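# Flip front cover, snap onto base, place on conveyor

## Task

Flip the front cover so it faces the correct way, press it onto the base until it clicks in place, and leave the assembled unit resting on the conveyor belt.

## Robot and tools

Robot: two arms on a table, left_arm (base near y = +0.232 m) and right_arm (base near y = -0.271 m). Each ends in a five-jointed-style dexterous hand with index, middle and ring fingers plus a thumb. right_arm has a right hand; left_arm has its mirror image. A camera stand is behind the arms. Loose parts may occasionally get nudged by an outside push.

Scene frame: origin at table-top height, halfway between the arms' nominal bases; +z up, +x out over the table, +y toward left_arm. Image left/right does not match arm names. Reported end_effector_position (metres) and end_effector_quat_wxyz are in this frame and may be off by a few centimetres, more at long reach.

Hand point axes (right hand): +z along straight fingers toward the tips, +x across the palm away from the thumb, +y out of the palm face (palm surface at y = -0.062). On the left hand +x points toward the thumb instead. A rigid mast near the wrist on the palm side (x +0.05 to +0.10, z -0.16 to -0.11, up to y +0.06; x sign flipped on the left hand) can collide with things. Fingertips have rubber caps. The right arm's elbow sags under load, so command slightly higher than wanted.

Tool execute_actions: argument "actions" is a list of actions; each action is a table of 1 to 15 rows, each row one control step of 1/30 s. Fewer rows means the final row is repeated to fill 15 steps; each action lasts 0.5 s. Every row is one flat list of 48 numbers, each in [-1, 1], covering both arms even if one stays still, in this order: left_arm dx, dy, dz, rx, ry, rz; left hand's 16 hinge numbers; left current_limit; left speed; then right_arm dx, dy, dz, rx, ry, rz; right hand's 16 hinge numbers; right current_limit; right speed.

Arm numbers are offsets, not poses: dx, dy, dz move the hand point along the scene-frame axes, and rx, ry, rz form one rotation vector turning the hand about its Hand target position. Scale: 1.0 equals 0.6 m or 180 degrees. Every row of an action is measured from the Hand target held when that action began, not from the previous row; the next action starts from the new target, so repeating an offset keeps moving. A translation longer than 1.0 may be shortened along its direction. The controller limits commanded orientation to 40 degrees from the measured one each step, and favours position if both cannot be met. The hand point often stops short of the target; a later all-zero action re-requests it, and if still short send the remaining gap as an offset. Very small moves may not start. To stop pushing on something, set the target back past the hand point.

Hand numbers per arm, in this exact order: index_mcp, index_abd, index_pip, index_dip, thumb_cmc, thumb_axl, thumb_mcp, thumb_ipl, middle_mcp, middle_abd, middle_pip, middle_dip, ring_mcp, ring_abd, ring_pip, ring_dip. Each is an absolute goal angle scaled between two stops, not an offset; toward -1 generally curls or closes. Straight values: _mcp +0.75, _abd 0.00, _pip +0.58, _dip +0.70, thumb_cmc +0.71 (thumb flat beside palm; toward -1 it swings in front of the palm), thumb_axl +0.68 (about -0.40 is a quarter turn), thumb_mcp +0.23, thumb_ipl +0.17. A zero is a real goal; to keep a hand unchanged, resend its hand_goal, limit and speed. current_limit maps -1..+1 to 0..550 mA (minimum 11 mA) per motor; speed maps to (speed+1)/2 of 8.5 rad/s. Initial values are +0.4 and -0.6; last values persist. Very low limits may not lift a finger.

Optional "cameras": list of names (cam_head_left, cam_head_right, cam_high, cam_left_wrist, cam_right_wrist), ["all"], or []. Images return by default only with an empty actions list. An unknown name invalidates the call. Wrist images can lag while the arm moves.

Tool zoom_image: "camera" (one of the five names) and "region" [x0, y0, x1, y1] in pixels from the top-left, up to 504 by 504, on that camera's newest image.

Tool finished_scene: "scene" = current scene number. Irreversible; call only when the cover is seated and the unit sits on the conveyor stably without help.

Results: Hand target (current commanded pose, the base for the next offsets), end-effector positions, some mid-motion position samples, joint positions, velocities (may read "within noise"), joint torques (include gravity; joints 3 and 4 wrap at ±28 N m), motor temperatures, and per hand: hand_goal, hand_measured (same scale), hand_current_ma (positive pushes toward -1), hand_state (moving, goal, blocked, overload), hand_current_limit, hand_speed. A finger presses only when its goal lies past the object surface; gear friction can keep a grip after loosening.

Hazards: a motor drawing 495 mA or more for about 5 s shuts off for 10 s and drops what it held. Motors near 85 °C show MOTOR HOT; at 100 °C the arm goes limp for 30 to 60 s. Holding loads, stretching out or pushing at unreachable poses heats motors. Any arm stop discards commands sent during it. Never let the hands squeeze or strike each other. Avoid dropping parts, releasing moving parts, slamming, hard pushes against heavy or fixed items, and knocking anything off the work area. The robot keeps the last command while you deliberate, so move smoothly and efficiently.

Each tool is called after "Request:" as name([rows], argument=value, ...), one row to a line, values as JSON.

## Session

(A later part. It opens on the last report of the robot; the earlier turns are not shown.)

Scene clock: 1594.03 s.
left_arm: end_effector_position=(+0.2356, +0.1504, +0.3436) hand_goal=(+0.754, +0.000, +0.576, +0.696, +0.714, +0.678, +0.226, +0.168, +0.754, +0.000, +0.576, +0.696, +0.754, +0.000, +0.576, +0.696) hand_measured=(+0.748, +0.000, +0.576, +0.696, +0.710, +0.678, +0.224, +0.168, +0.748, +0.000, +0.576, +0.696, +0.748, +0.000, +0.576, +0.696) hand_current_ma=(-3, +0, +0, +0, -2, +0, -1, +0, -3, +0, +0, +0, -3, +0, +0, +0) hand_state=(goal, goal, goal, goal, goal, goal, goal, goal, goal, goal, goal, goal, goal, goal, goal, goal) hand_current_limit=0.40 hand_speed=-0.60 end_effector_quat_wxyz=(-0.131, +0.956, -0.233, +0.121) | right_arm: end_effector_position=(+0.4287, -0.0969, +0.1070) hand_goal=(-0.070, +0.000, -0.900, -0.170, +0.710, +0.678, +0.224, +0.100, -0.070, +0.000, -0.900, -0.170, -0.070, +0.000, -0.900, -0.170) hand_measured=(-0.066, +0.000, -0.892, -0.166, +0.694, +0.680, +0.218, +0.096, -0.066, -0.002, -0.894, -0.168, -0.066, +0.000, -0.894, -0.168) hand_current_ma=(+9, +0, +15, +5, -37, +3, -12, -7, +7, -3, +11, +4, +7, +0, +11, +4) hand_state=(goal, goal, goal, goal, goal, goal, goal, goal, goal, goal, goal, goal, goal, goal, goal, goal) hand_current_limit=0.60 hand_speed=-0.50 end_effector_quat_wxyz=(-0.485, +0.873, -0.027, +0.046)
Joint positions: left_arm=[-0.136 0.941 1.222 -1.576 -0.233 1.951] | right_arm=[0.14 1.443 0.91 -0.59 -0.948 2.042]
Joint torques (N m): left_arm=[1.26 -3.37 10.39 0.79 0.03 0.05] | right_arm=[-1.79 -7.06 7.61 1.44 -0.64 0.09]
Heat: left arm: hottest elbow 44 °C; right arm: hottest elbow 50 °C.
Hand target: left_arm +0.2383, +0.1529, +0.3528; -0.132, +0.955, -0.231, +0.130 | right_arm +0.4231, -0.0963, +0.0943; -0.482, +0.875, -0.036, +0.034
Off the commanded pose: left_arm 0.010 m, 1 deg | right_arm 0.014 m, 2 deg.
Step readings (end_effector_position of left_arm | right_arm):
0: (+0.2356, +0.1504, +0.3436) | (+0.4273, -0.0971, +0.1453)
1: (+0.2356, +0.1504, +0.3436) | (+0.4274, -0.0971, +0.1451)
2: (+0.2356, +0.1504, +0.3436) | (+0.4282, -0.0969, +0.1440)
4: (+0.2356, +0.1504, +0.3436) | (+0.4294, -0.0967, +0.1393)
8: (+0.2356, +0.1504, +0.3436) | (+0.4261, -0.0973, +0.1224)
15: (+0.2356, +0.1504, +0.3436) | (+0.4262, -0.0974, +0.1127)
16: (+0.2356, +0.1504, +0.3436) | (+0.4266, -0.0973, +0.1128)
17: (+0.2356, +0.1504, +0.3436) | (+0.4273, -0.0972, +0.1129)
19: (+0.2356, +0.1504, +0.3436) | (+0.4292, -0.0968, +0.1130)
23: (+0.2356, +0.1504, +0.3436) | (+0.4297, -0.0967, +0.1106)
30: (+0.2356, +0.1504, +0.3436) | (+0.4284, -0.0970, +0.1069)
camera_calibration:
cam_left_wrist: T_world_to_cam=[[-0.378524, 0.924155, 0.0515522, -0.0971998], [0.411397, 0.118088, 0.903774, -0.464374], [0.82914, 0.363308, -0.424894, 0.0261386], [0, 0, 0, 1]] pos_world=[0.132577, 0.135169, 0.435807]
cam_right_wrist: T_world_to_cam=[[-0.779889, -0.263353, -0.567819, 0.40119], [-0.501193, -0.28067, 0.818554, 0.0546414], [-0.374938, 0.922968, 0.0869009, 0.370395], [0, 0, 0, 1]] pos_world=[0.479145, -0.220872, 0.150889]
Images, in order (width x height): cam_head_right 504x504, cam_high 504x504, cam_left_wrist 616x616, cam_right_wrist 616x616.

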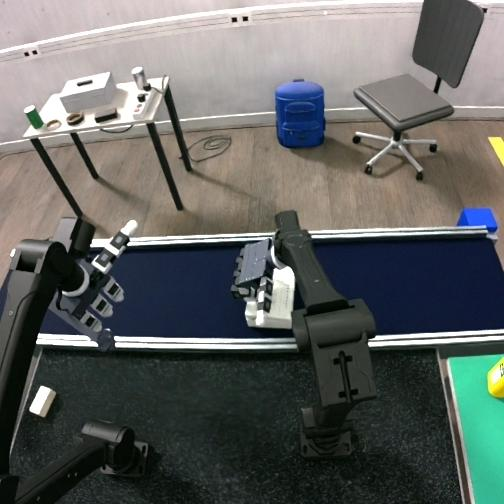

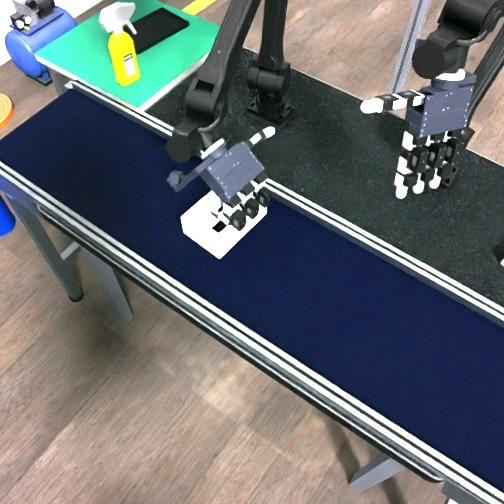

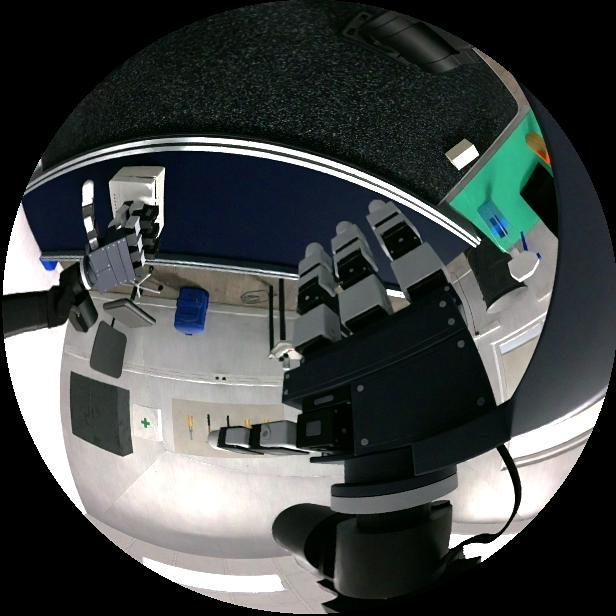

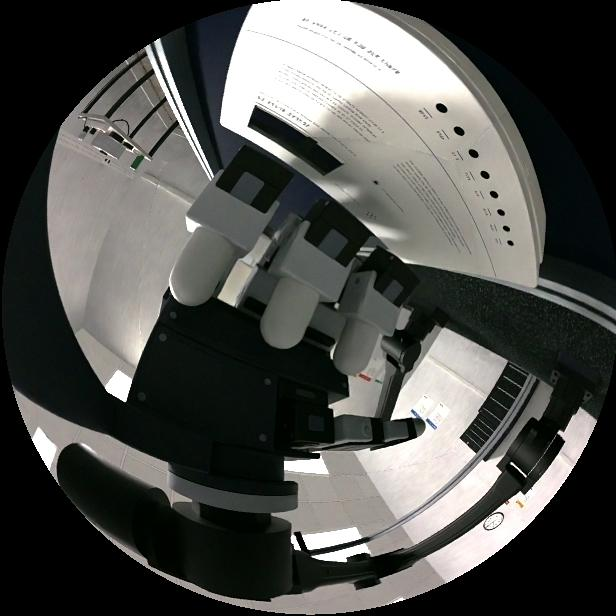

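Request:
execute_actions([
  [[0,0,0,0,0,0,0.754,0,0.576,0.696,0.714,0.678,0.226,0.168,0.754,0,0.576,0.696,0.754,0,0.576,0.696,0.4,-0.6,0,0,-0.017,0,0,0,-0.07,0,-0.9,-0.17,0.71,0.678,0.2247,0.1,-0.07,0,-0.9,-0.17,-0.07,0,-0.9,-0.17,0.6,-0.5]],
], cameras=["cam_head_right","cam_left_wrist","cam_high","cam_right_wrist"])

Request:
zoom_image(camera="cam_left_wrist", region=[50, 150, 180, 310])

Request:
zoom_image(camera="cam_head_right", region=[220, 220, 320, 340])

Scene clock: 1598.93 s.
left_arm: end_effector_position=(+0.2356, +0.1504, +0.3436) hand_goal=(+0.754, +0.000, +0.576, +0.696, +0.714, +0.678, +0.226, +0.168, +0.754, +0.000, +0.576, +0.696, +0.754, +0.000, +0.576, +0.696) hand_measured=(+0.748, +0.000, +0.576, +0.696, +0.710, +0.678, +0.224, +0.168, +0.748, +0.000, +0.576, +0.696, +0.748, +0.000, +0.576, +0.696) hand_current_ma=(-3, +0, +0, +0, -2, +0, -1, +0, -3, +0, +0, +0, -3, +0, +0, +0) hand_state=(goal, goal, goal, goal, goal, goal, goal, goal, goal, goal, goal, goal, goal, goal, goal, goal) hand_current_limit=0.40 hand_speed=-0.60 end_effector_quat_wxyz=(-0.131, +0.956, -0.233, +0.121) | right_arm: end_effector_position=(+0.4286, -0.0969, +0.0961) hand_goal=(-0.070, +0.000, -0.900, -0.170, +0.710, +0.678, +0.224, +0.100, -0.070, +0.000, -0.900, -0.170, -0.070, +0.000, -0.900, -0.170) hand_measured=(-0.066, +0.000, -0.892, -0.166, +0.694, +0.680, +0.218, +0.096, -0.066, -0.002, -0.894, -0.168, -0.066, +0.000, -0.894, -0.168) hand_current_ma=(+9, +0, +15, +5, -37, +3, -12, -7, +7, -3, +11, +4, +7, +0, +11, +4) hand_state=(goal, goal, goal, goal, goal, goal, goal, goal, goal, goal, goal, goal, goal, goal, goal, goal) hand_current_limit=0.60 hand_speed=-0.50 end_effector_quat_wxyz=(-0.485, +0.873, -0.028, +0.045)
Joint positions: left_arm=[-0.136 0.941 1.222 -1.576 -0.233 1.951] | right_arm=[0.14 1.461 0.896 -0.559 -0.948 2.043]
Joint torques (N m): left_arm=[1.32 -3.37 10.39 0.8 0.03 0.05] | right_arm=[-1.79 -7.18 7.51 1.4 -0.64 0.09]
Heat: left arm: hottest elbow 44 °C; right arm: hottest elbow 50 °C.
Hand target: left_arm +0.2383, +0.1529, +0.3528; -0.132, +0.955, -0.231, +0.130 | right_arm +0.4231, -0.0963, +0.0841; -0.482, +0.875, -0.036, +0.034
Off the commanded pose: left_arm 0.010 m, 1 deg | right_arm 0.013 m, 2 deg.
Step readings (end_effector_position of left_arm | right_arm):
0: (+0.2356, +0.1504, +0.3436) | (+0.4287, -0.0969, +0.1070)
1: (+0.2356, +0.1504, +0.3436) | (+0.4287, -0.0969, +0.1070)
2: (+0.2356, +0.1504, +0.3436) | (+0.4292, -0.0968, +0.1067)
4: (+0.2356, +0.1504, +0.3436) | (+0.4299, -0.0967, +0.1053)
8: (+0.2356, +0.1504, +0.3436) | (+0.4289, -0.0969, +0.0995)
15: (+0.2356, +0.1504, +0.3436) | (+0.4284, -0.0970, +0.0960)
camera_calibration:
cam_left_wrist: T_world_to_cam=[[-0.378524, 0.924155, 0.0515522, -0.0971998], [0.411397, 0.118088, 0.903774, -0.464374], [0.82914, 0.363308, -0.424894, 0.0261386], [0, 0, 0, 1]] pos_world=[0.132577, 0.135169, 0.435807]
cam_right_wrist: T_world_to_cam=[[-0.780937, -0.26331, -0.566396, 0.395253], [-0.499794, -0.280449, 0.819484, 0.0628935], [-0.374624, 0.923047, 0.0874119, 0.371145], [0, 0, 0, 1]] pos_world=[0.479141, -0.220872, 0.139887]
Images, in order (width x height): cam_head_right 504x504, cam_high 504x504, cam_left_wrist 616x616, cam_right_wrist 616x616.

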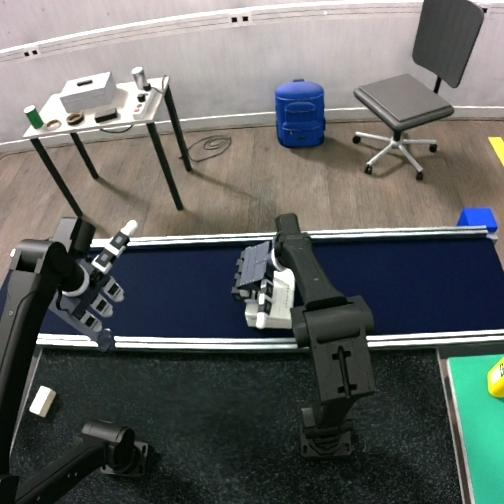

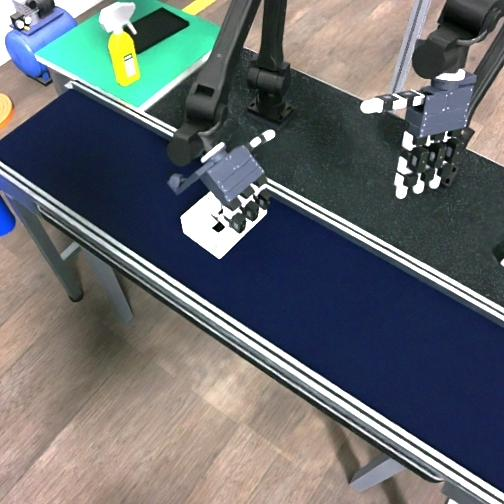

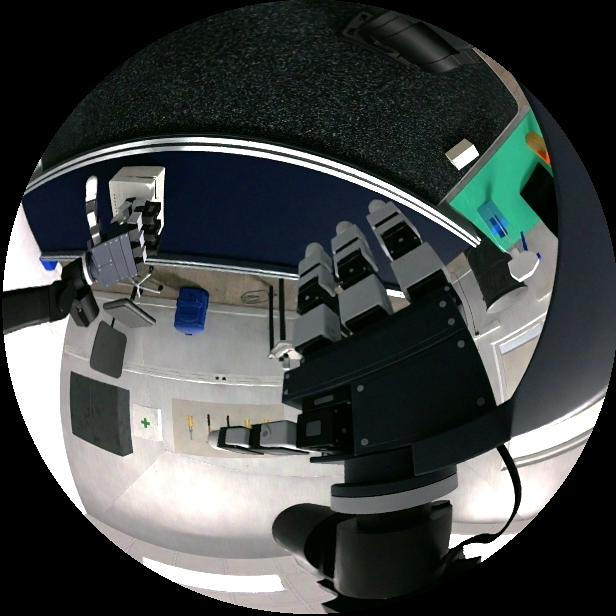

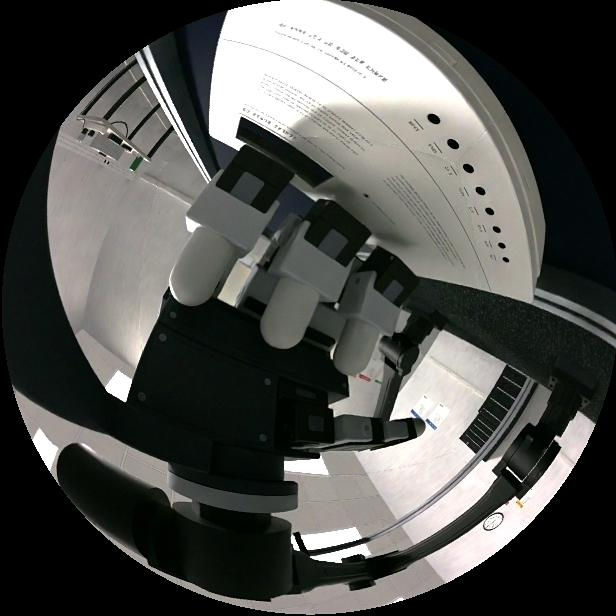

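Scaled by 3.150 from the camera's 616x616 image, which has a finer 880x880 frame.

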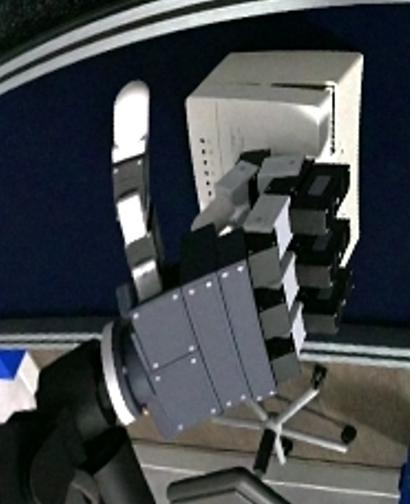

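Scaled by 4.200.

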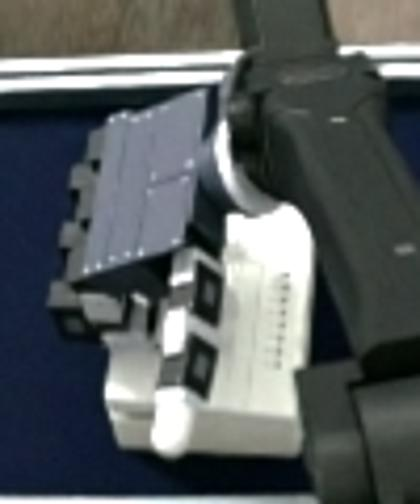

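Request:
execute_actions([
  [[0,0,0,0,0,0,0.754,0,0.576,0.696,0.714,0.678,0.226,0.168,0.754,0,0.576,0.696,0.754,0,0.576,0.696,0.4,-0.6,0,0,-0.012,0,0,0,-0.07,0,-0.9,-0.17,0.71,0.678,0.2247,0.1,-0.07,0,-0.9,-0.17,-0.07,0,-0.9,-0.17,0.6,-0.5]],
], cameras=["cam_head_right","cam_left_wrist"])

Request:
zoom_image(camera="cam_left_wrist", region=[50, 150, 180, 310])

Request:
zoom_image(camera="cam_head_right", region=[220, 220, 320, 340])

Scene clock: 1603.90 s.
left_arm: end_effector_position=(+0.2356, +0.1504, +0.3436) hand_goal=(+0.754, +0.000, +0.576, +0.696, +0.714, +0.678, +0.226, +0.168, +0.754, +0.000, +0.576, +0.696, +0.754, +0.000, +0.576, +0.696) hand_measured=(+0.748, +0.000, +0.576, +0.696, +0.710, +0.678, +0.224, +0.168, +0.748, +0.000, +0.576, +0.696, +0.748, +0.000, +0.576, +0.696) hand_current_ma=(-3, +0, +0, +0, -2, +0, -1, +0, -3, +0, +0, +0, -3, +0, +0, +0) hand_state=(goal, goal, goal, goal, goal, goal, goal, goal, goal, goal, goal, goal, goal, goal, goal, goal) hand_current_limit=0.40 hand_speed=-0.60 end_effector_quat_wxyz=(-0.131, +0.956, -0.233, +0.121) | right_arm: end_effector_position=(+0.4292, -0.0968, +0.0894) hand_goal=(-0.070, +0.000, -0.900, -0.170, +0.710, +0.678, +0.224, +0.100, -0.070, +0.000, -0.900, -0.170, -0.070, +0.000, -0.900, -0.170) hand_measured=(-0.066, +0.000, -0.892, -0.166, +0.694, +0.680, +0.218, +0.096, -0.066, -0.002, -0.894, -0.168, -0.066, +0.000, -0.894, -0.168) hand_current_ma=(+9, +0, +15, +5, -37, +3, -12, -7, +7, -3, +11, +4, +7, +0, +11, +4) hand_state=(goal, goal, goal, goal, goal, goal, goal, goal, goal, goal, goal, goal, goal, goal, goal, goal) hand_current_limit=0.60 hand_speed=-0.50 end_effector_quat_wxyz=(-0.485, +0.873, -0.027, +0.046)
Joint positions: left_arm=[-0.136 0.941 1.222 -1.576 -0.233 1.951] | right_arm=[0.14 1.472 0.887 -0.538 -0.948 2.043]
Joint torques (N m): left_arm=[1.32 -3.37 10.39 0.8 0.03 0.05] | right_arm=[-1.79 -7.18 7.38 1.43 -0.64 0.09]
Heat: left arm: hottest elbow 44 °C; right arm: hottest elbow 49 °C.
Hand target: left_arm +0.2383, +0.1529, +0.3528; -0.132, +0.955, -0.231, +0.130 | right_arm +0.4233, -0.0963, +0.0770; -0.482, +0.875, -0.036, +0.034
Off the commanded pose: left_arm 0.010 m, 1 deg | right_arm 0.014 m, 2 deg.
Step readings (end_effector_position of left_arm | right_arm):
0: (+0.2356, +0.1504, +0.3436) | (+0.4286, -0.0969, +0.0961)
1: (+0.2356, +0.1504, +0.3436) | (+0.4287, -0.0969, +0.0961)
2: (+0.2356, +0.1504, +0.3436) | (+0.4291, -0.0968, +0.0960)
4: (+0.2356, +0.1504, +0.3436) | (+0.4305, -0.0966, +0.0957)
8: (+0.2356, +0.1504, +0.3436) | (+0.4302, -0.0966, +0.0925)
15: (+0.2356, +0.1504, +0.3436) | (+0.4289, -0.0969, +0.0893)
camera_calibration:
cam_left_wrist: T_world_to_cam=[[-0.378524, 0.924155, 0.0515522, -0.0971998], [0.411397, 0.118088, 0.903774, -0.464374], [0.82914, 0.363308, -0.424894, 0.0261386], [0, 0, 0, 1]] pos_world=[0.132577, 0.135169, 0.435807]
Images, in order (width x height): cam_head_right 504x504, cam_left_wrist 616x616.

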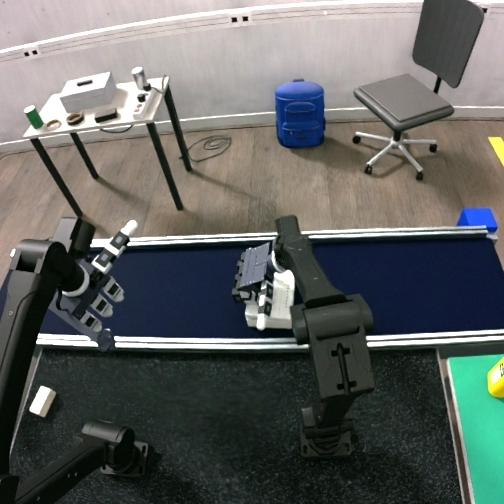

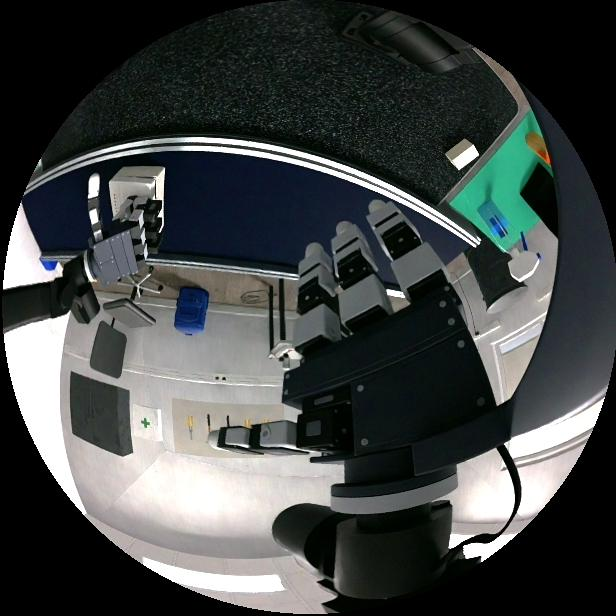

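Scaled by 3.150 from the camera's 616x616 image, which has a finer 880x880 frame.

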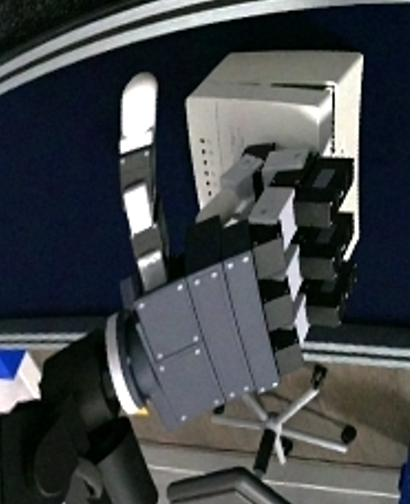

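Scaled by 4.200.

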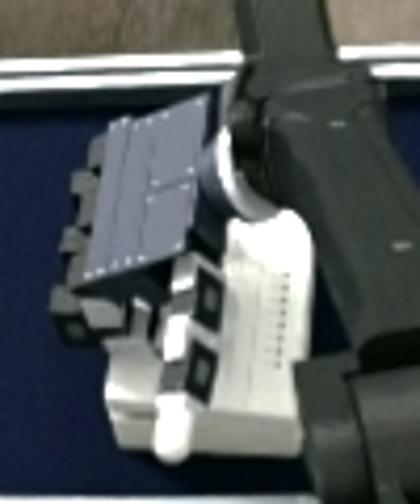

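Request:
execute_actions([
  [[0,0,0,0,0,0,0.754,0,0.576,0.696,0.714,0.678,0.226,0.168,0.754,0,0.576,0.696,0.754,0,0.576,0.696,0.4,-0.6,-0.02,0,-0.01,0,0,0,-0.07,0,-0.9,-0.17,0.71,0.678,0.2247,0.1,-0.07,0,-0.9,-0.17,-0.07,0,-0.9,-0.17,0.6,-0.5]],
  [[0,0,0,0,0,0,0.754,0,0.576,0.696,0.714,0.678,0.226,0.168,0.754,0,0.576,0.696,0.754,0,0.576,0.696,0.4,-0.6,0,0,-0.01,0,0,0,-0.07,0,-0.9,-0.17,0.71,0.678,0.2247,0.1,-0.07,0,-0.9,-0.17,-0.07,0,-0.9,-0.17,0.6,-0.5]],
], cameras=["cam_head_right","cam_left_wrist","cam_right_wrist"])

Request:
zoom_image(camera="cam_left_wrist", region=[50, 150, 180, 310])

Request:
zoom_image(camera="cam_head_right", region=[220, 220, 320, 340])

Scene clock: 1609.90 s.
left_arm: end_effector_position=(+0.2356, +0.1504, +0.3436) hand_goal=(+0.754, +0.000, +0.576, +0.696, +0.714, +0.678, +0.226, +0.168, +0.754, +0.000, +0.576, +0.696, +0.754, +0.000, +0.576, +0.696) hand_measured=(+0.748, +0.000, +0.576, +0.696, +0.710, +0.678, +0.224, +0.168, +0.748, +0.000, +0.576, +0.696, +0.748, +0.000, +0.576, +0.696) hand_current_ma=(-3, +0, +0, +0, -2, +0, -1, +0, -3, +0, +0, +0, -3, +0, +0, +0) hand_state=(goal, goal, goal, goal, goal, goal, goal, goal, goal, goal, goal, goal, goal, goal, goal, goal) hand_current_limit=0.40 hand_speed=-0.60 end_effector_quat_wxyz=(-0.131, +0.956, -0.233, +0.121) | right_arm: end_effector_position=(+0.4247, -0.0956, +0.0829) hand_goal=(-0.070, +0.000, -0.900, -0.170, +0.710, +0.678, +0.224, +0.100, -0.070, +0.000, -0.900, -0.170, -0.070, +0.000, -0.900, -0.170) hand_measured=(-0.086, +0.000, -0.916, -0.166, +0.694, +0.680, +0.218, +0.096, -0.074, +0.000, -0.902, -0.168, -0.066, +0.000, -0.894, -0.168) hand_current_ma=(-41, +1, -39, +5, -36, +3, -12, -7, -7, +0, -2, +4, +7, +0, +11, +4) hand_state=(goal, goal, goal, goal, goal, goal, goal, goal, goal, goal, goal, goal, goal, goal, goal, goal) hand_current_limit=0.60 hand_speed=-0.50 end_effector_quat_wxyz=(-0.489, +0.870, -0.031, +0.049)
Joint positions: left_arm=[-0.136 0.941 1.222 -1.576 -0.233 1.951] | right_arm=[0.141 1.468 0.856 -0.488 -0.951 2.065]
Joint torques (N m): left_arm=[1.32 -3.37 10.39 0.8 0.03 0.04] | right_arm=[-1.49 -7.3 5.72 1.32 -0.43 -0.09]
Heat: left arm: hottest elbow 44 °C; right arm: hottest elbow 49 °C.
Hand target: left_arm +0.2383, +0.1529, +0.3528; -0.132, +0.955, -0.231, +0.130 | right_arm +0.4111, -0.0964, +0.0649; -0.482, +0.875, -0.036, +0.034
Off the commanded pose: left_arm 0.010 m, 1 deg | right_arm 0.023 m, 2 deg.
Step readings (end_effector_position of left_arm | right_arm):
0: (+0.2356, +0.1504, +0.3436) | (+0.4292, -0.0968, +0.0894)
1: (+0.2356, +0.1504, +0.3436) | (+0.4291, -0.0968, +0.0892)
2: (+0.2356, +0.1504, +0.3436) | (+0.4289, -0.0968, +0.0886)
4: (+0.2356, +0.1504, +0.3436) | (+0.4268, -0.0972, +0.0854)
8: (+0.2356, +0.1504, +0.3436) | (+0.4248, -0.0968, +0.0838)
15: (+0.2356, +0.1504, +0.3436) | (+0.4246, -0.0963, +0.0837)
16: (+0.2356, +0.1504, +0.3436) | (+0.4246, -0.0963, +0.0837)
17: (+0.2356, +0.1504, +0.3436) | (+0.4246, -0.0963, +0.0835)
19: (+0.2356, +0.1504, +0.3436) | (+0.4246, -0.0961, +0.0833)
23: (+0.2356, +0.1504, +0.3436) | (+0.4248, -0.0958, +0.0830)
30: (+0.2356, +0.1504, +0.3436) | (+0.4249, -0.0956, +0.0831)
camera_calibration:
cam_left_wrist: T_world_to_cam=[[-0.378524, 0.924155, 0.0515522, -0.0971998], [0.411397, 0.118088, 0.903774, -0.464374], [0.82914, 0.363308, -0.424894, 0.0261386], [0, 0, 0, 1]] pos_world=[0.132577, 0.135169, 0.435807]
cam_right_wrist: T_world_to_cam=[[-0.78067, -0.250709, -0.57245, 0.386678], [-0.506005, -0.283996, 0.814435, 0.0747721], [-0.36676, 0.925468, 0.0948474, 0.365922], [0, 0, 0, 1]] pos_world=[0.473909, -0.220471, 0.12575]
Images, in order (width x height): cam_head_right 504x504, cam_left_wrist 616x616, cam_right_wrist 616x616.

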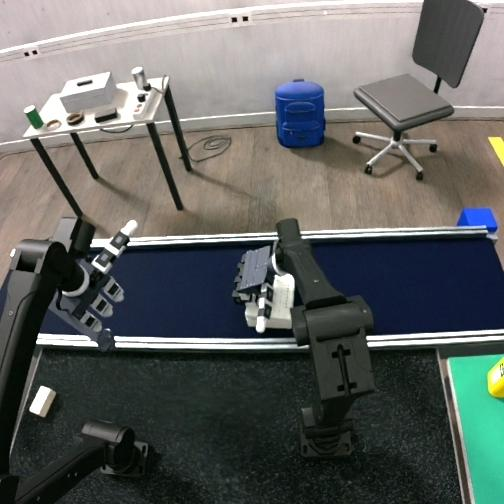

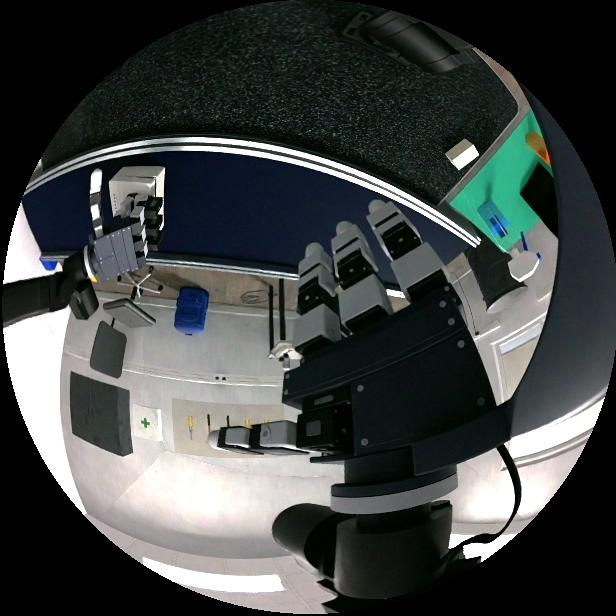

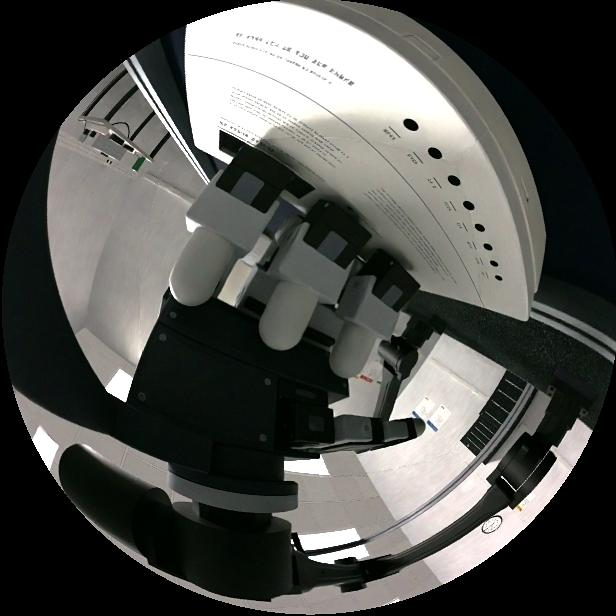

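Scaled by 3.150 from the camera's 616x616 image, which has a finer 880x880 frame.

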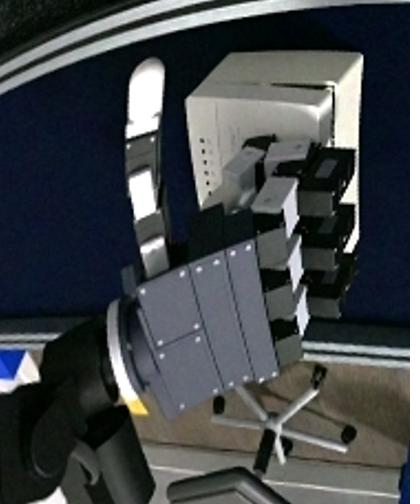

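Scaled by 4.200.

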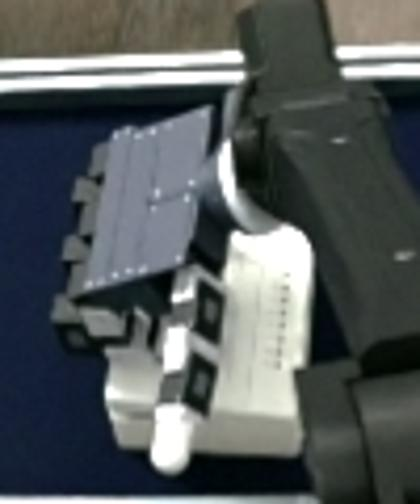

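Request:
execute_actions([
  [[0,0,0,0,0,0,0.754,0,0.576,0.696,0.714,0.678,0.226,0.168,0.754,0,0.576,0.696,0.754,0,0.576,0.696,0.4,-0.6,0,0,-0.012,0,0,0,-0.07,0,-0.9,-0.17,0.71,0.678,0.2247,0.1,-0.07,0,-0.9,-0.17,-0.07,0,-0.9,-0.17,0.7,-0.5]],
  [[0,0,0,0,0,0,0.754,0,0.576,0.696,0.714,0.678,0.226,0.168,0.754,0,0.576,0.696,0.754,0,0.576,0.696,0.4,-0.6,0,0,-0.012,0,0,0,-0.07,0,-0.9,-0.17,0.71,0.678,0.2247,0.1,-0.07,0,-0.9,-0.17,-0.07,0,-0.9,-0.17,0.7,-0.5]],
], cameras=["cam_head_right","cam_left_wrist"])

Request:
zoom_image(camera="cam_left_wrist", region=[50, 150, 180, 310])

Request:
zoom_image(camera="cam_head_right", region=[220, 220, 320, 340])

Scene clock: 1615.57 s.
left_arm: end_effector_position=(+0.2356, +0.1504, +0.3436) hand_goal=(+0.754, +0.000, +0.576, +0.696, +0.714, +0.678, +0.226, +0.168, +0.754, +0.000, +0.576, +0.696, +0.754, +0.000, +0.576, +0.696) hand_measured=(+0.748, +0.000, +0.576, +0.696, +0.710, +0.678, +0.224, +0.168, +0.748, +0.000, +0.576, +0.696, +0.748, +0.000, +0.576, +0.696) hand_current_ma=(-3, +0, +0, +0, -2, +0, -1, +0, -3, +0, +0, +0, -3, +0, +0, +0) hand_state=(goal, goal, goal, goal, goal, goal, goal, goal, goal, goal, goal, goal, goal, goal, goal, goal) hand_current_limit=0.40 hand_speed=-0.60 end_effector_quat_wxyz=(-0.131, +0.956, -0.233, +0.121) | right_arm: end_effector_position=(+0.4249, -0.0936, +0.0813) hand_goal=(-0.070, +0.000, -0.900, -0.170, +0.710, +0.678, +0.224, +0.100, -0.070, +0.000, -0.900, -0.170, -0.070, +0.000, -0.900, -0.170) hand_measured=(-0.102, +0.008, -0.930, -0.166, +0.694, +0.680, +0.218, +0.096, -0.088, +0.006, -0.910, -0.168, -0.070, +0.000, -0.898, -0.168) hand_current_ma=(-93, +11, -77, +5, -36, +3, -12, -7, -42, +10, -21, +4, +1, +0, +3, +4) hand_state=(blocked, goal, blocked, goal, goal, goal, goal, goal, goal, goal, goal, goal, goal, goal, goal, goal) hand_current_limit=0.70 hand_speed=-0.50 end_effector_quat_wxyz=(-0.495, +0.867, -0.031, +0.053)
Joint positions: left_arm=[-0.136 0.941 1.222 -1.576 -0.233 1.951] | right_arm=[0.141 1.468 0.844 -0.453 -0.96 2.082]
Joint torques (N m): left_arm=[1.26 -3.37 10.39 0.8 0.03 0.05] | right_arm=[-1.49 -5.42 5.23 1.55 -0.1 -0.27]
Heat: left arm: hottest elbow 44 °C; right arm: hottest elbow 49 °C.
Hand target: left_arm +0.2383, +0.1529, +0.3528; -0.132, +0.955, -0.231, +0.130 | right_arm +0.4111, -0.0963, +0.0505; -0.482, +0.875, -0.036, +0.034
Off the commanded pose: left_arm 0.010 m, 1 deg | right_arm 0.034 m, 3 deg.
Step readings (end_effector_position of left_arm | right_arm):
0: (+0.2356, +0.1504, +0.3436) | (+0.4247, -0.0956, +0.0830)
1: (+0.2356, +0.1504, +0.3436) | (+0.4247, -0.0956, +0.0830)
2: (+0.2356, +0.1504, +0.3436) | (+0.4247, -0.0955, +0.0828)
4: (+0.2356, +0.1504, +0.3436) | (+0.4249, -0.0952, +0.0826)
8: (+0.2356, +0.1504, +0.3436) | (+0.4250, -0.0948, +0.0823)
15: (+0.2356, +0.1504, +0.3436) | (+0.4250, -0.0946, +0.0821)
16: (+0.2356, +0.1504, +0.3436) | (+0.4250, -0.0946, +0.0821)
17: (+0.2356, +0.1504, +0.3436) | (+0.4250, -0.0946, +0.0819)
19: (+0.2356, +0.1504, +0.3436) | (+0.4249, -0.0942, +0.0815)
23: (+0.2356, +0.1504, +0.3436) | (+0.4249, -0.0937, +0.0813)
30: (+0.2356, +0.1504, +0.3436) | (+0.4250, -0.0936, +0.0813)
camera_calibration:
cam_left_wrist: T_world_to_cam=[[-0.378524, 0.924155, 0.0515522, -0.0971998], [0.411397, 0.118088, 0.903774, -0.464374], [0.82914, 0.363308, -0.424894, 0.0261386], [0, 0, 0, 1]] pos_world=[0.132577, 0.135169, 0.435807]
Images, in order (width x height): cam_head_right 504x504, cam_left_wrist 616x616.

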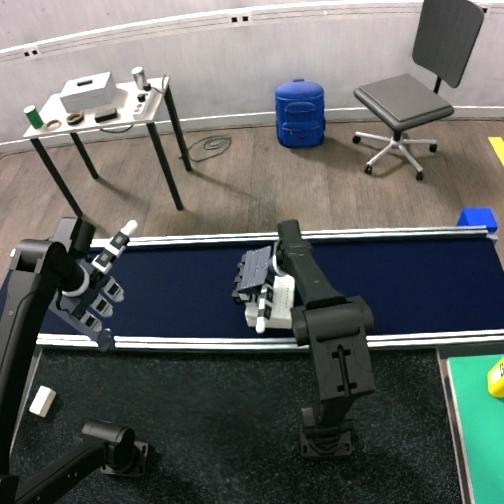

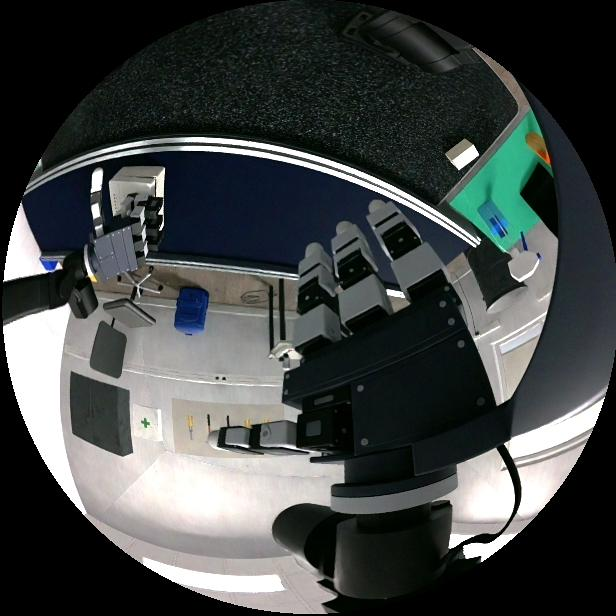

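Scaled by 3.150 from the camera's 616x616 image, which has a finer 880x880 frame.

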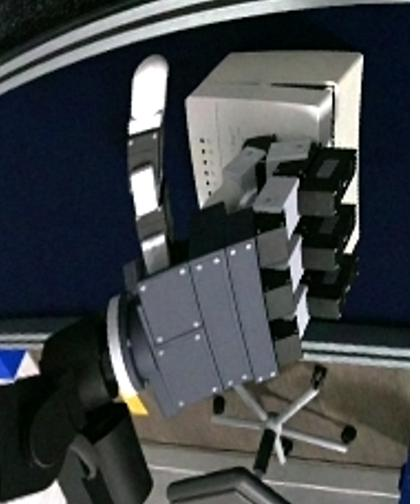

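Scaled by 4.200.

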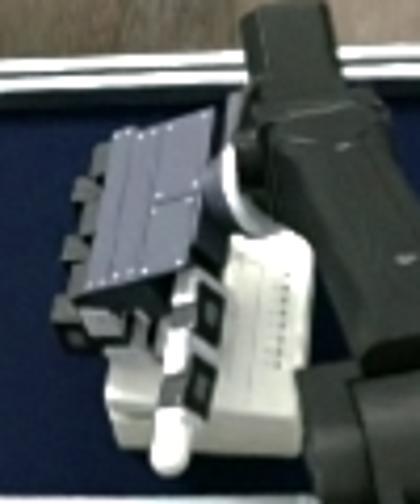

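Request:
execute_actions([
  [[0,0,0,0,0,0,0.754,0,0.576,0.696,0.714,0.678,0.226,0.168,0.754,0,0.576,0.696,0.754,0,0.576,0.696,0.4,-0.6,0,-0.003,-0.025,0,0,0,-0.07,0,-0.9,-0.17,0.71,0.678,0.2247,0.1,-0.07,0,-0.9,-0.17,-0.07,0,-0.9,-0.17,0.9,-0.5]],
  [[0,0,0,0,0,0,0.754,0,0.576,0.696,0.714,0.678,0.226,0.168,0.754,0,0.576,0.696,0.754,0,0.576,0.696,0.4,-0.6,0,-0.003,-0.025,0,0,0,-0.07,0,-0.9,-0.17,0.71,0.678,0.2247,0.1,-0.07,0,-0.9,-0.17,-0.07,0,-0.9,-0.17,0.9,-0.5]],
], cameras=["cam_head_right","cam_left_wrist"])

Request:
zoom_image(camera="cam_left_wrist", region=[80, 140, 200, 260])

Request:
zoom_image(camera="cam_head_right", region=[220, 220, 320, 340])

Scene clock: 1621.30 s.
left_arm: end_effector_position=(+0.2356, +0.1504, +0.3436) hand_goal=(+0.754, +0.000, +0.576, +0.696, +0.714, +0.678, +0.226, +0.168, +0.754, +0.000, +0.576, +0.696, +0.754, +0.000, +0.576, +0.696) hand_measured=(+0.748, +0.000, +0.576, +0.696, +0.710, +0.678, +0.224, +0.168, +0.748, +0.000, +0.576, +0.696, +0.748, +0.000, +0.576, +0.696) hand_current_ma=(-3, +0, +0, +0, -2, +0, -1, +0, -3, +0, +0, +0, -3, +0, +0, +0) hand_state=(goal, goal, goal, goal, goal, goal, goal, goal, goal, goal, goal, goal, goal, goal, goal, goal) hand_current_limit=0.40 hand_speed=-0.60 end_effector_quat_wxyz=(-0.131, +0.956, -0.233, +0.121) | right_arm: end_effector_position=(+0.4253, -0.0909, +0.0796) hand_goal=(-0.070, +0.000, -0.900, -0.170, +0.710, +0.678, +0.224, +0.100, -0.070, +0.000, -0.900, -0.170, -0.070, +0.000, -0.900, -0.170) hand_measured=(-0.120, +0.014, -0.940, -0.166, +0.694, +0.680, +0.218, +0.096, -0.100, +0.012, -0.918, -0.168, -0.076, +0.002, -0.902, -0.168) hand_current_ma=(-168, +28, -116, +5, -36, +3, -12, -7, -90, +21, -43, +4, -13, +3, -3, +4) hand_state=(blocked, goal, blocked, goal, goal, goal, goal, goal, blocked, goal, goal, goal, goal, goal, goal, goal) hand_current_limit=0.90 hand_speed=-0.50 end_effector_quat_wxyz=(-0.508, +0.859, -0.030, +0.059)
Joint positions: left_arm=[-0.136 0.941 1.222 -1.576 -0.233 1.951] | right_arm=[0.137 1.468 0.823 -0.397 -0.984 2.104]
Joint torques (N m): left_arm=[1.32 -3.37 10.39 0.81 0.03 0.04] | right_arm=[-2.02 -1.73 3.81 1.94 0.61 -0.7]
Heat: left arm: hottest elbow 44 °C; right arm: hottest elbow 48 °C.
Hand target: left_arm +0.2383, +0.1529, +0.3528; -0.132, +0.955, -0.231, +0.130 | right_arm +0.4112, -0.0999, +0.0205; -0.482, +0.875, -0.036, +0.034
Off the commanded pose: left_arm 0.010 m, 1 deg | right_arm 0.061 m, 5 deg.
Step readings (end_effector_position of left_arm | right_arm):
0: (+0.2356, +0.1504, +0.3436) | (+0.4249, -0.0936, +0.0813)
1: (+0.2356, +0.1504, +0.3436) | (+0.4250, -0.0936, +0.0813)
2: (+0.2356, +0.1504, +0.3436) | (+0.4251, -0.0934, +0.0810)
4: (+0.2356, +0.1504, +0.3436) | (+0.4250, -0.0927, +0.0806)
8: (+0.2356, +0.1504, +0.3436) | (+0.4254, -0.0919, +0.0802)
15: (+0.2356, +0.1504, +0.3436) | (+0.4253, -0.0917, +0.0801)
16: (+0.2356, +0.1504, +0.3436) | (+0.4252, -0.0917, +0.0801)
17: (+0.2356, +0.1504, +0.3436) | (+0.4252, -0.0914, +0.0799)
19: (+0.2356, +0.1504, +0.3436) | (+0.4252, -0.0911, +0.0796)
23: (+0.2356, +0.1504, +0.3436) | (+0.4253, -0.0909, +0.0795)
30: (+0.2356, +0.1504, +0.3436) | (+0.4254, -0.0909, +0.0796)
camera_calibration:
cam_left_wrist: T_world_to_cam=[[-0.378524, 0.924155, 0.0515522, -0.0971998], [0.411397, 0.118088, 0.903774, -0.464374], [0.82914, 0.363308, -0.424894, 0.0261386], [0, 0, 0, 1]] pos_world=[0.132577, 0.135169, 0.435807]
Images, in order (width x height): cam_head_right 504x504, cam_left_wrist 616x616.

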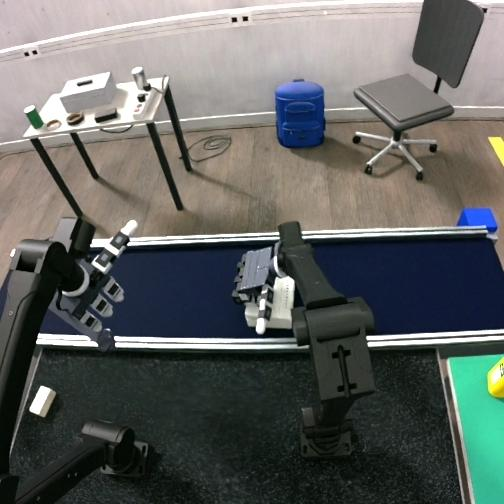

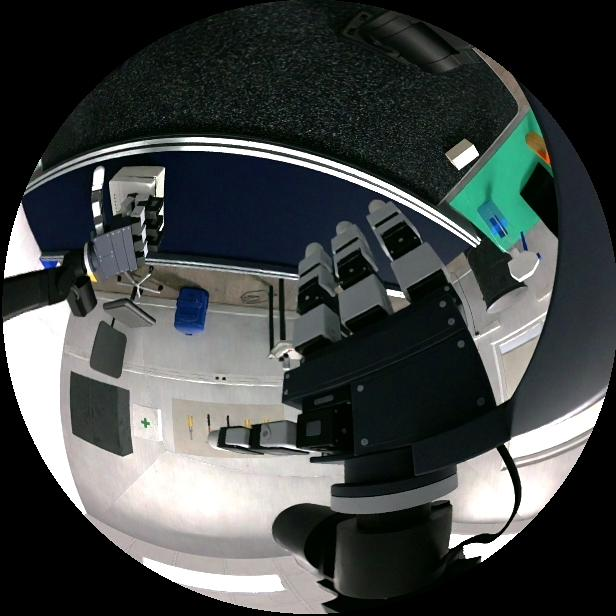

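Scaled by 4.200 from the camera's 616x616 image, which has a finer 880x880 frame.

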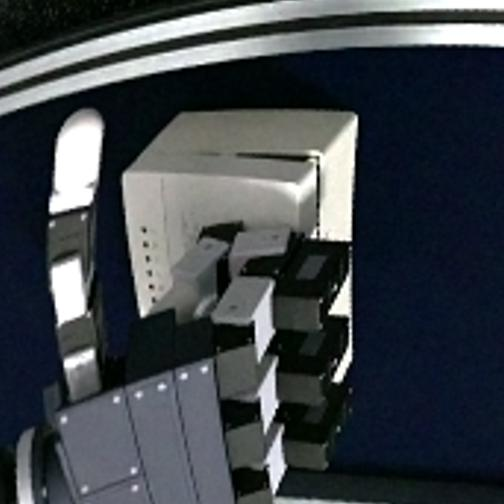

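Scaled by 4.200.

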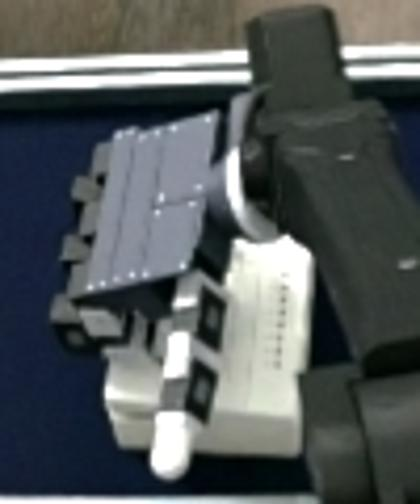

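Request:
execute_actions([
  [[0,0,0,0,0,0,0.754,0,0.576,0.696,0.714,0.678,0.226,0.168,0.754,0,0.576,0.696,0.754,0,0.576,0.696,0.4,-0.6,0,-0.006,-0.04,0,0,0,-0.07,0,-0.9,-0.17,0.71,0.678,0.2247,0.1,-0.07,0,-0.9,-0.17,-0.07,0,-0.9,-0.17,0.75,-0.5]],
  [[0,0,0,0,0,0,0.754,0,0.576,0.696,0.714,0.678,0.226,0.168,0.754,0,0.576,0.696,0.754,0,0.576,0.696,0.4,-0.6,0,-0.006,-0.04,0,0,0,-0.07,0,-0.9,-0.17,0.71,0.678,0.2247,0.1,-0.07,0,-0.9,-0.17,-0.07,0,-0.9,-0.17,0.75,-0.5]],
], cameras=["cam_head_right","cam_left_wrist"])

Request:
zoom_image(camera="cam_left_wrist", region=[80, 140, 200, 260])

Request:
zoom_image(camera="cam_head_right", region=[220, 220, 320, 340])

Scene clock: 1639.23 s.
left_arm: end_effector_position=(+0.2356, +0.1504, +0.3436) hand_goal=(+0.754, +0.000, +0.576, +0.696, +0.714, +0.678, +0.226, +0.168, +0.754, +0.000, +0.576, +0.696, +0.754, +0.000, +0.576, +0.696) hand_measured=(+0.748, +0.000, +0.576, +0.696, +0.710, +0.678, +0.224, +0.168, +0.748, +0.000, +0.576, +0.696, +0.748, +0.000, +0.576, +0.696) hand_current_ma=(-3, +0, +0, +0, -2, +0, -1, +0, -3, +0, +0, +0, -3, +0, +0, +0) hand_state=(goal, goal, goal, goal, goal, goal, goal, goal, goal, goal, goal, goal, goal, goal, goal, goal) hand_current_limit=0.40 hand_speed=-0.60 end_effector_quat_wxyz=(-0.131, +0.956, -0.233, +0.121) | right_arm: end_effector_position=(+0.4252, -0.0898, +0.0773) hand_goal=(-0.070, +0.000, -0.900, -0.170, +0.710, +0.678, +0.224, +0.100, -0.070, +0.000, -0.900, -0.170, -0.070, +0.000, -0.900, -0.170) hand_measured=(-0.126, +0.022, -0.940, -0.166, +0.694, +0.680, +0.218, +0.096, -0.102, +0.014, -0.920, -0.168, -0.072, +0.002, -0.900, -0.168) hand_current_ma=(-191, +45, -116, +5, -35, +3, -12, -7, -93, +24, -45, +4, -2, +3, +0, +4) hand_state=(blocked, blocked, blocked, goal, goal, goal, goal, goal, blocked, goal, goal, goal, goal, goal, goal, goal) hand_current_limit=0.75 hand_speed=-0.50 end_effector_quat_wxyz=(-0.532, +0.844, -0.023, +0.064)
Joint positions: left_arm=[-0.136 0.941 1.222 -1.576 -0.233 1.951] | right_arm=[0.119 1.474 0.797 -0.331 -1.043 2.109]
Joint torques (N m): left_arm=[1.26 -3.37 10.39 0.8 0.03 0.04] | right_arm=[-2.26 3.14 1.39 2.44 2.36 -1.25]
Heat: left arm: hottest elbow 44 °C; right arm: hottest elbow 46 °C.
Hand target: left_arm +0.2383, +0.1529, +0.3528; -0.132, +0.955, -0.231, +0.130 | right_arm +0.4113, -0.1071, -0.0274; -0.482, +0.875, -0.036, +0.034
Off the commanded pose: left_arm 0.010 m, 1 deg | right_arm 0.107 m, 8 deg.
Step readings (end_effector_position of left_arm | right_arm):
0: (+0.2356, +0.1504, +0.3436) | (+0.4253, -0.0909, +0.0796)
1: (+0.2356, +0.1504, +0.3436) | (+0.4254, -0.0910, +0.0795)
2: (+0.2356, +0.1504, +0.3436) | (+0.4255, -0.0907, +0.0792)
4: (+0.2356, +0.1504, +0.3436) | (+0.4255, -0.0903, +0.0790)
8: (+0.2356, +0.1504, +0.3436) | (+0.4254, -0.0903, +0.0784)
15: (+0.2356, +0.1504, +0.3436) | (+0.4254, -0.0902, +0.0777)
16: (+0.2356, +0.1504, +0.3436) | (+0.4254, -0.0901, +0.0776)
17: (+0.2356, +0.1504, +0.3436) | (+0.4253, -0.0899, +0.0774)
19: (+0.2356, +0.1504, +0.3436) | (+0.4251, -0.0899, +0.0772)
23: (+0.2356, +0.1504, +0.3436) | (+0.4252, -0.0898, +0.0772)
30: (+0.2356, +0.1504, +0.3436) | (+0.4252, -0.0898, +0.0772)
camera_calibration:
cam_left_wrist: T_world_to_cam=[[-0.378524, 0.924155, 0.0515522, -0.0971998], [0.411397, 0.118088, 0.903774, -0.464374], [0.82914, 0.363308, -0.424894, 0.0261386], [0, 0, 0, 1]] pos_world=[0.132577, 0.135169, 0.435807]
Images, in order (width x height): cam_head_right 504x504, cam_left_wrist 616x616.

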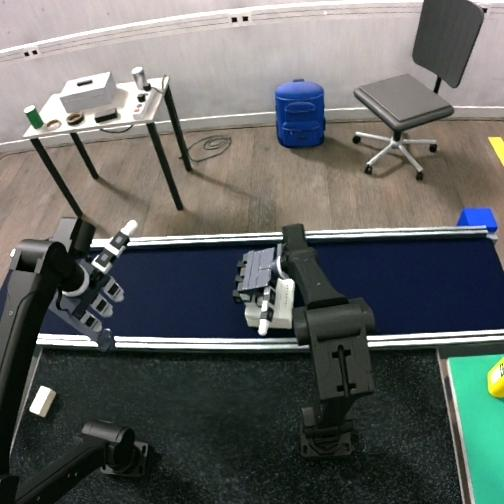

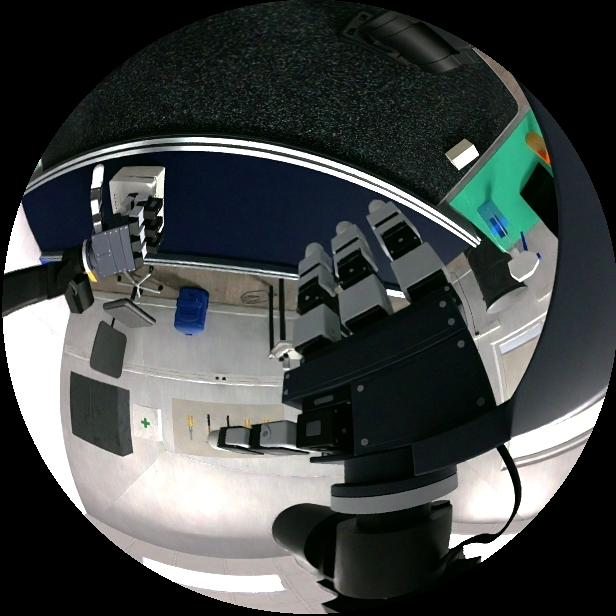

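Scaled by 4.200 from the camera's 616x616 image, which has a finer 880x880 frame.

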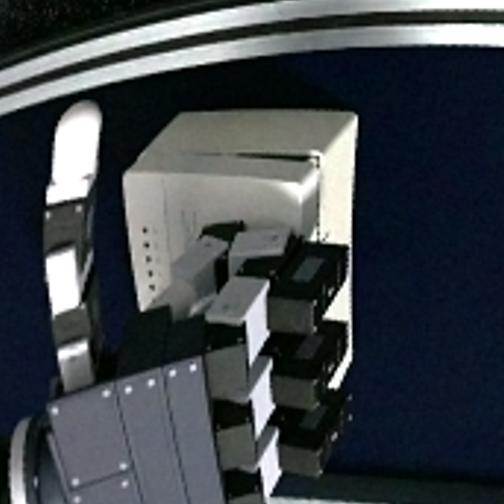

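Scaled by 4.200.

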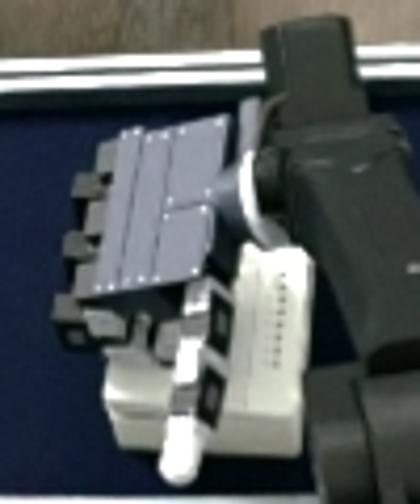

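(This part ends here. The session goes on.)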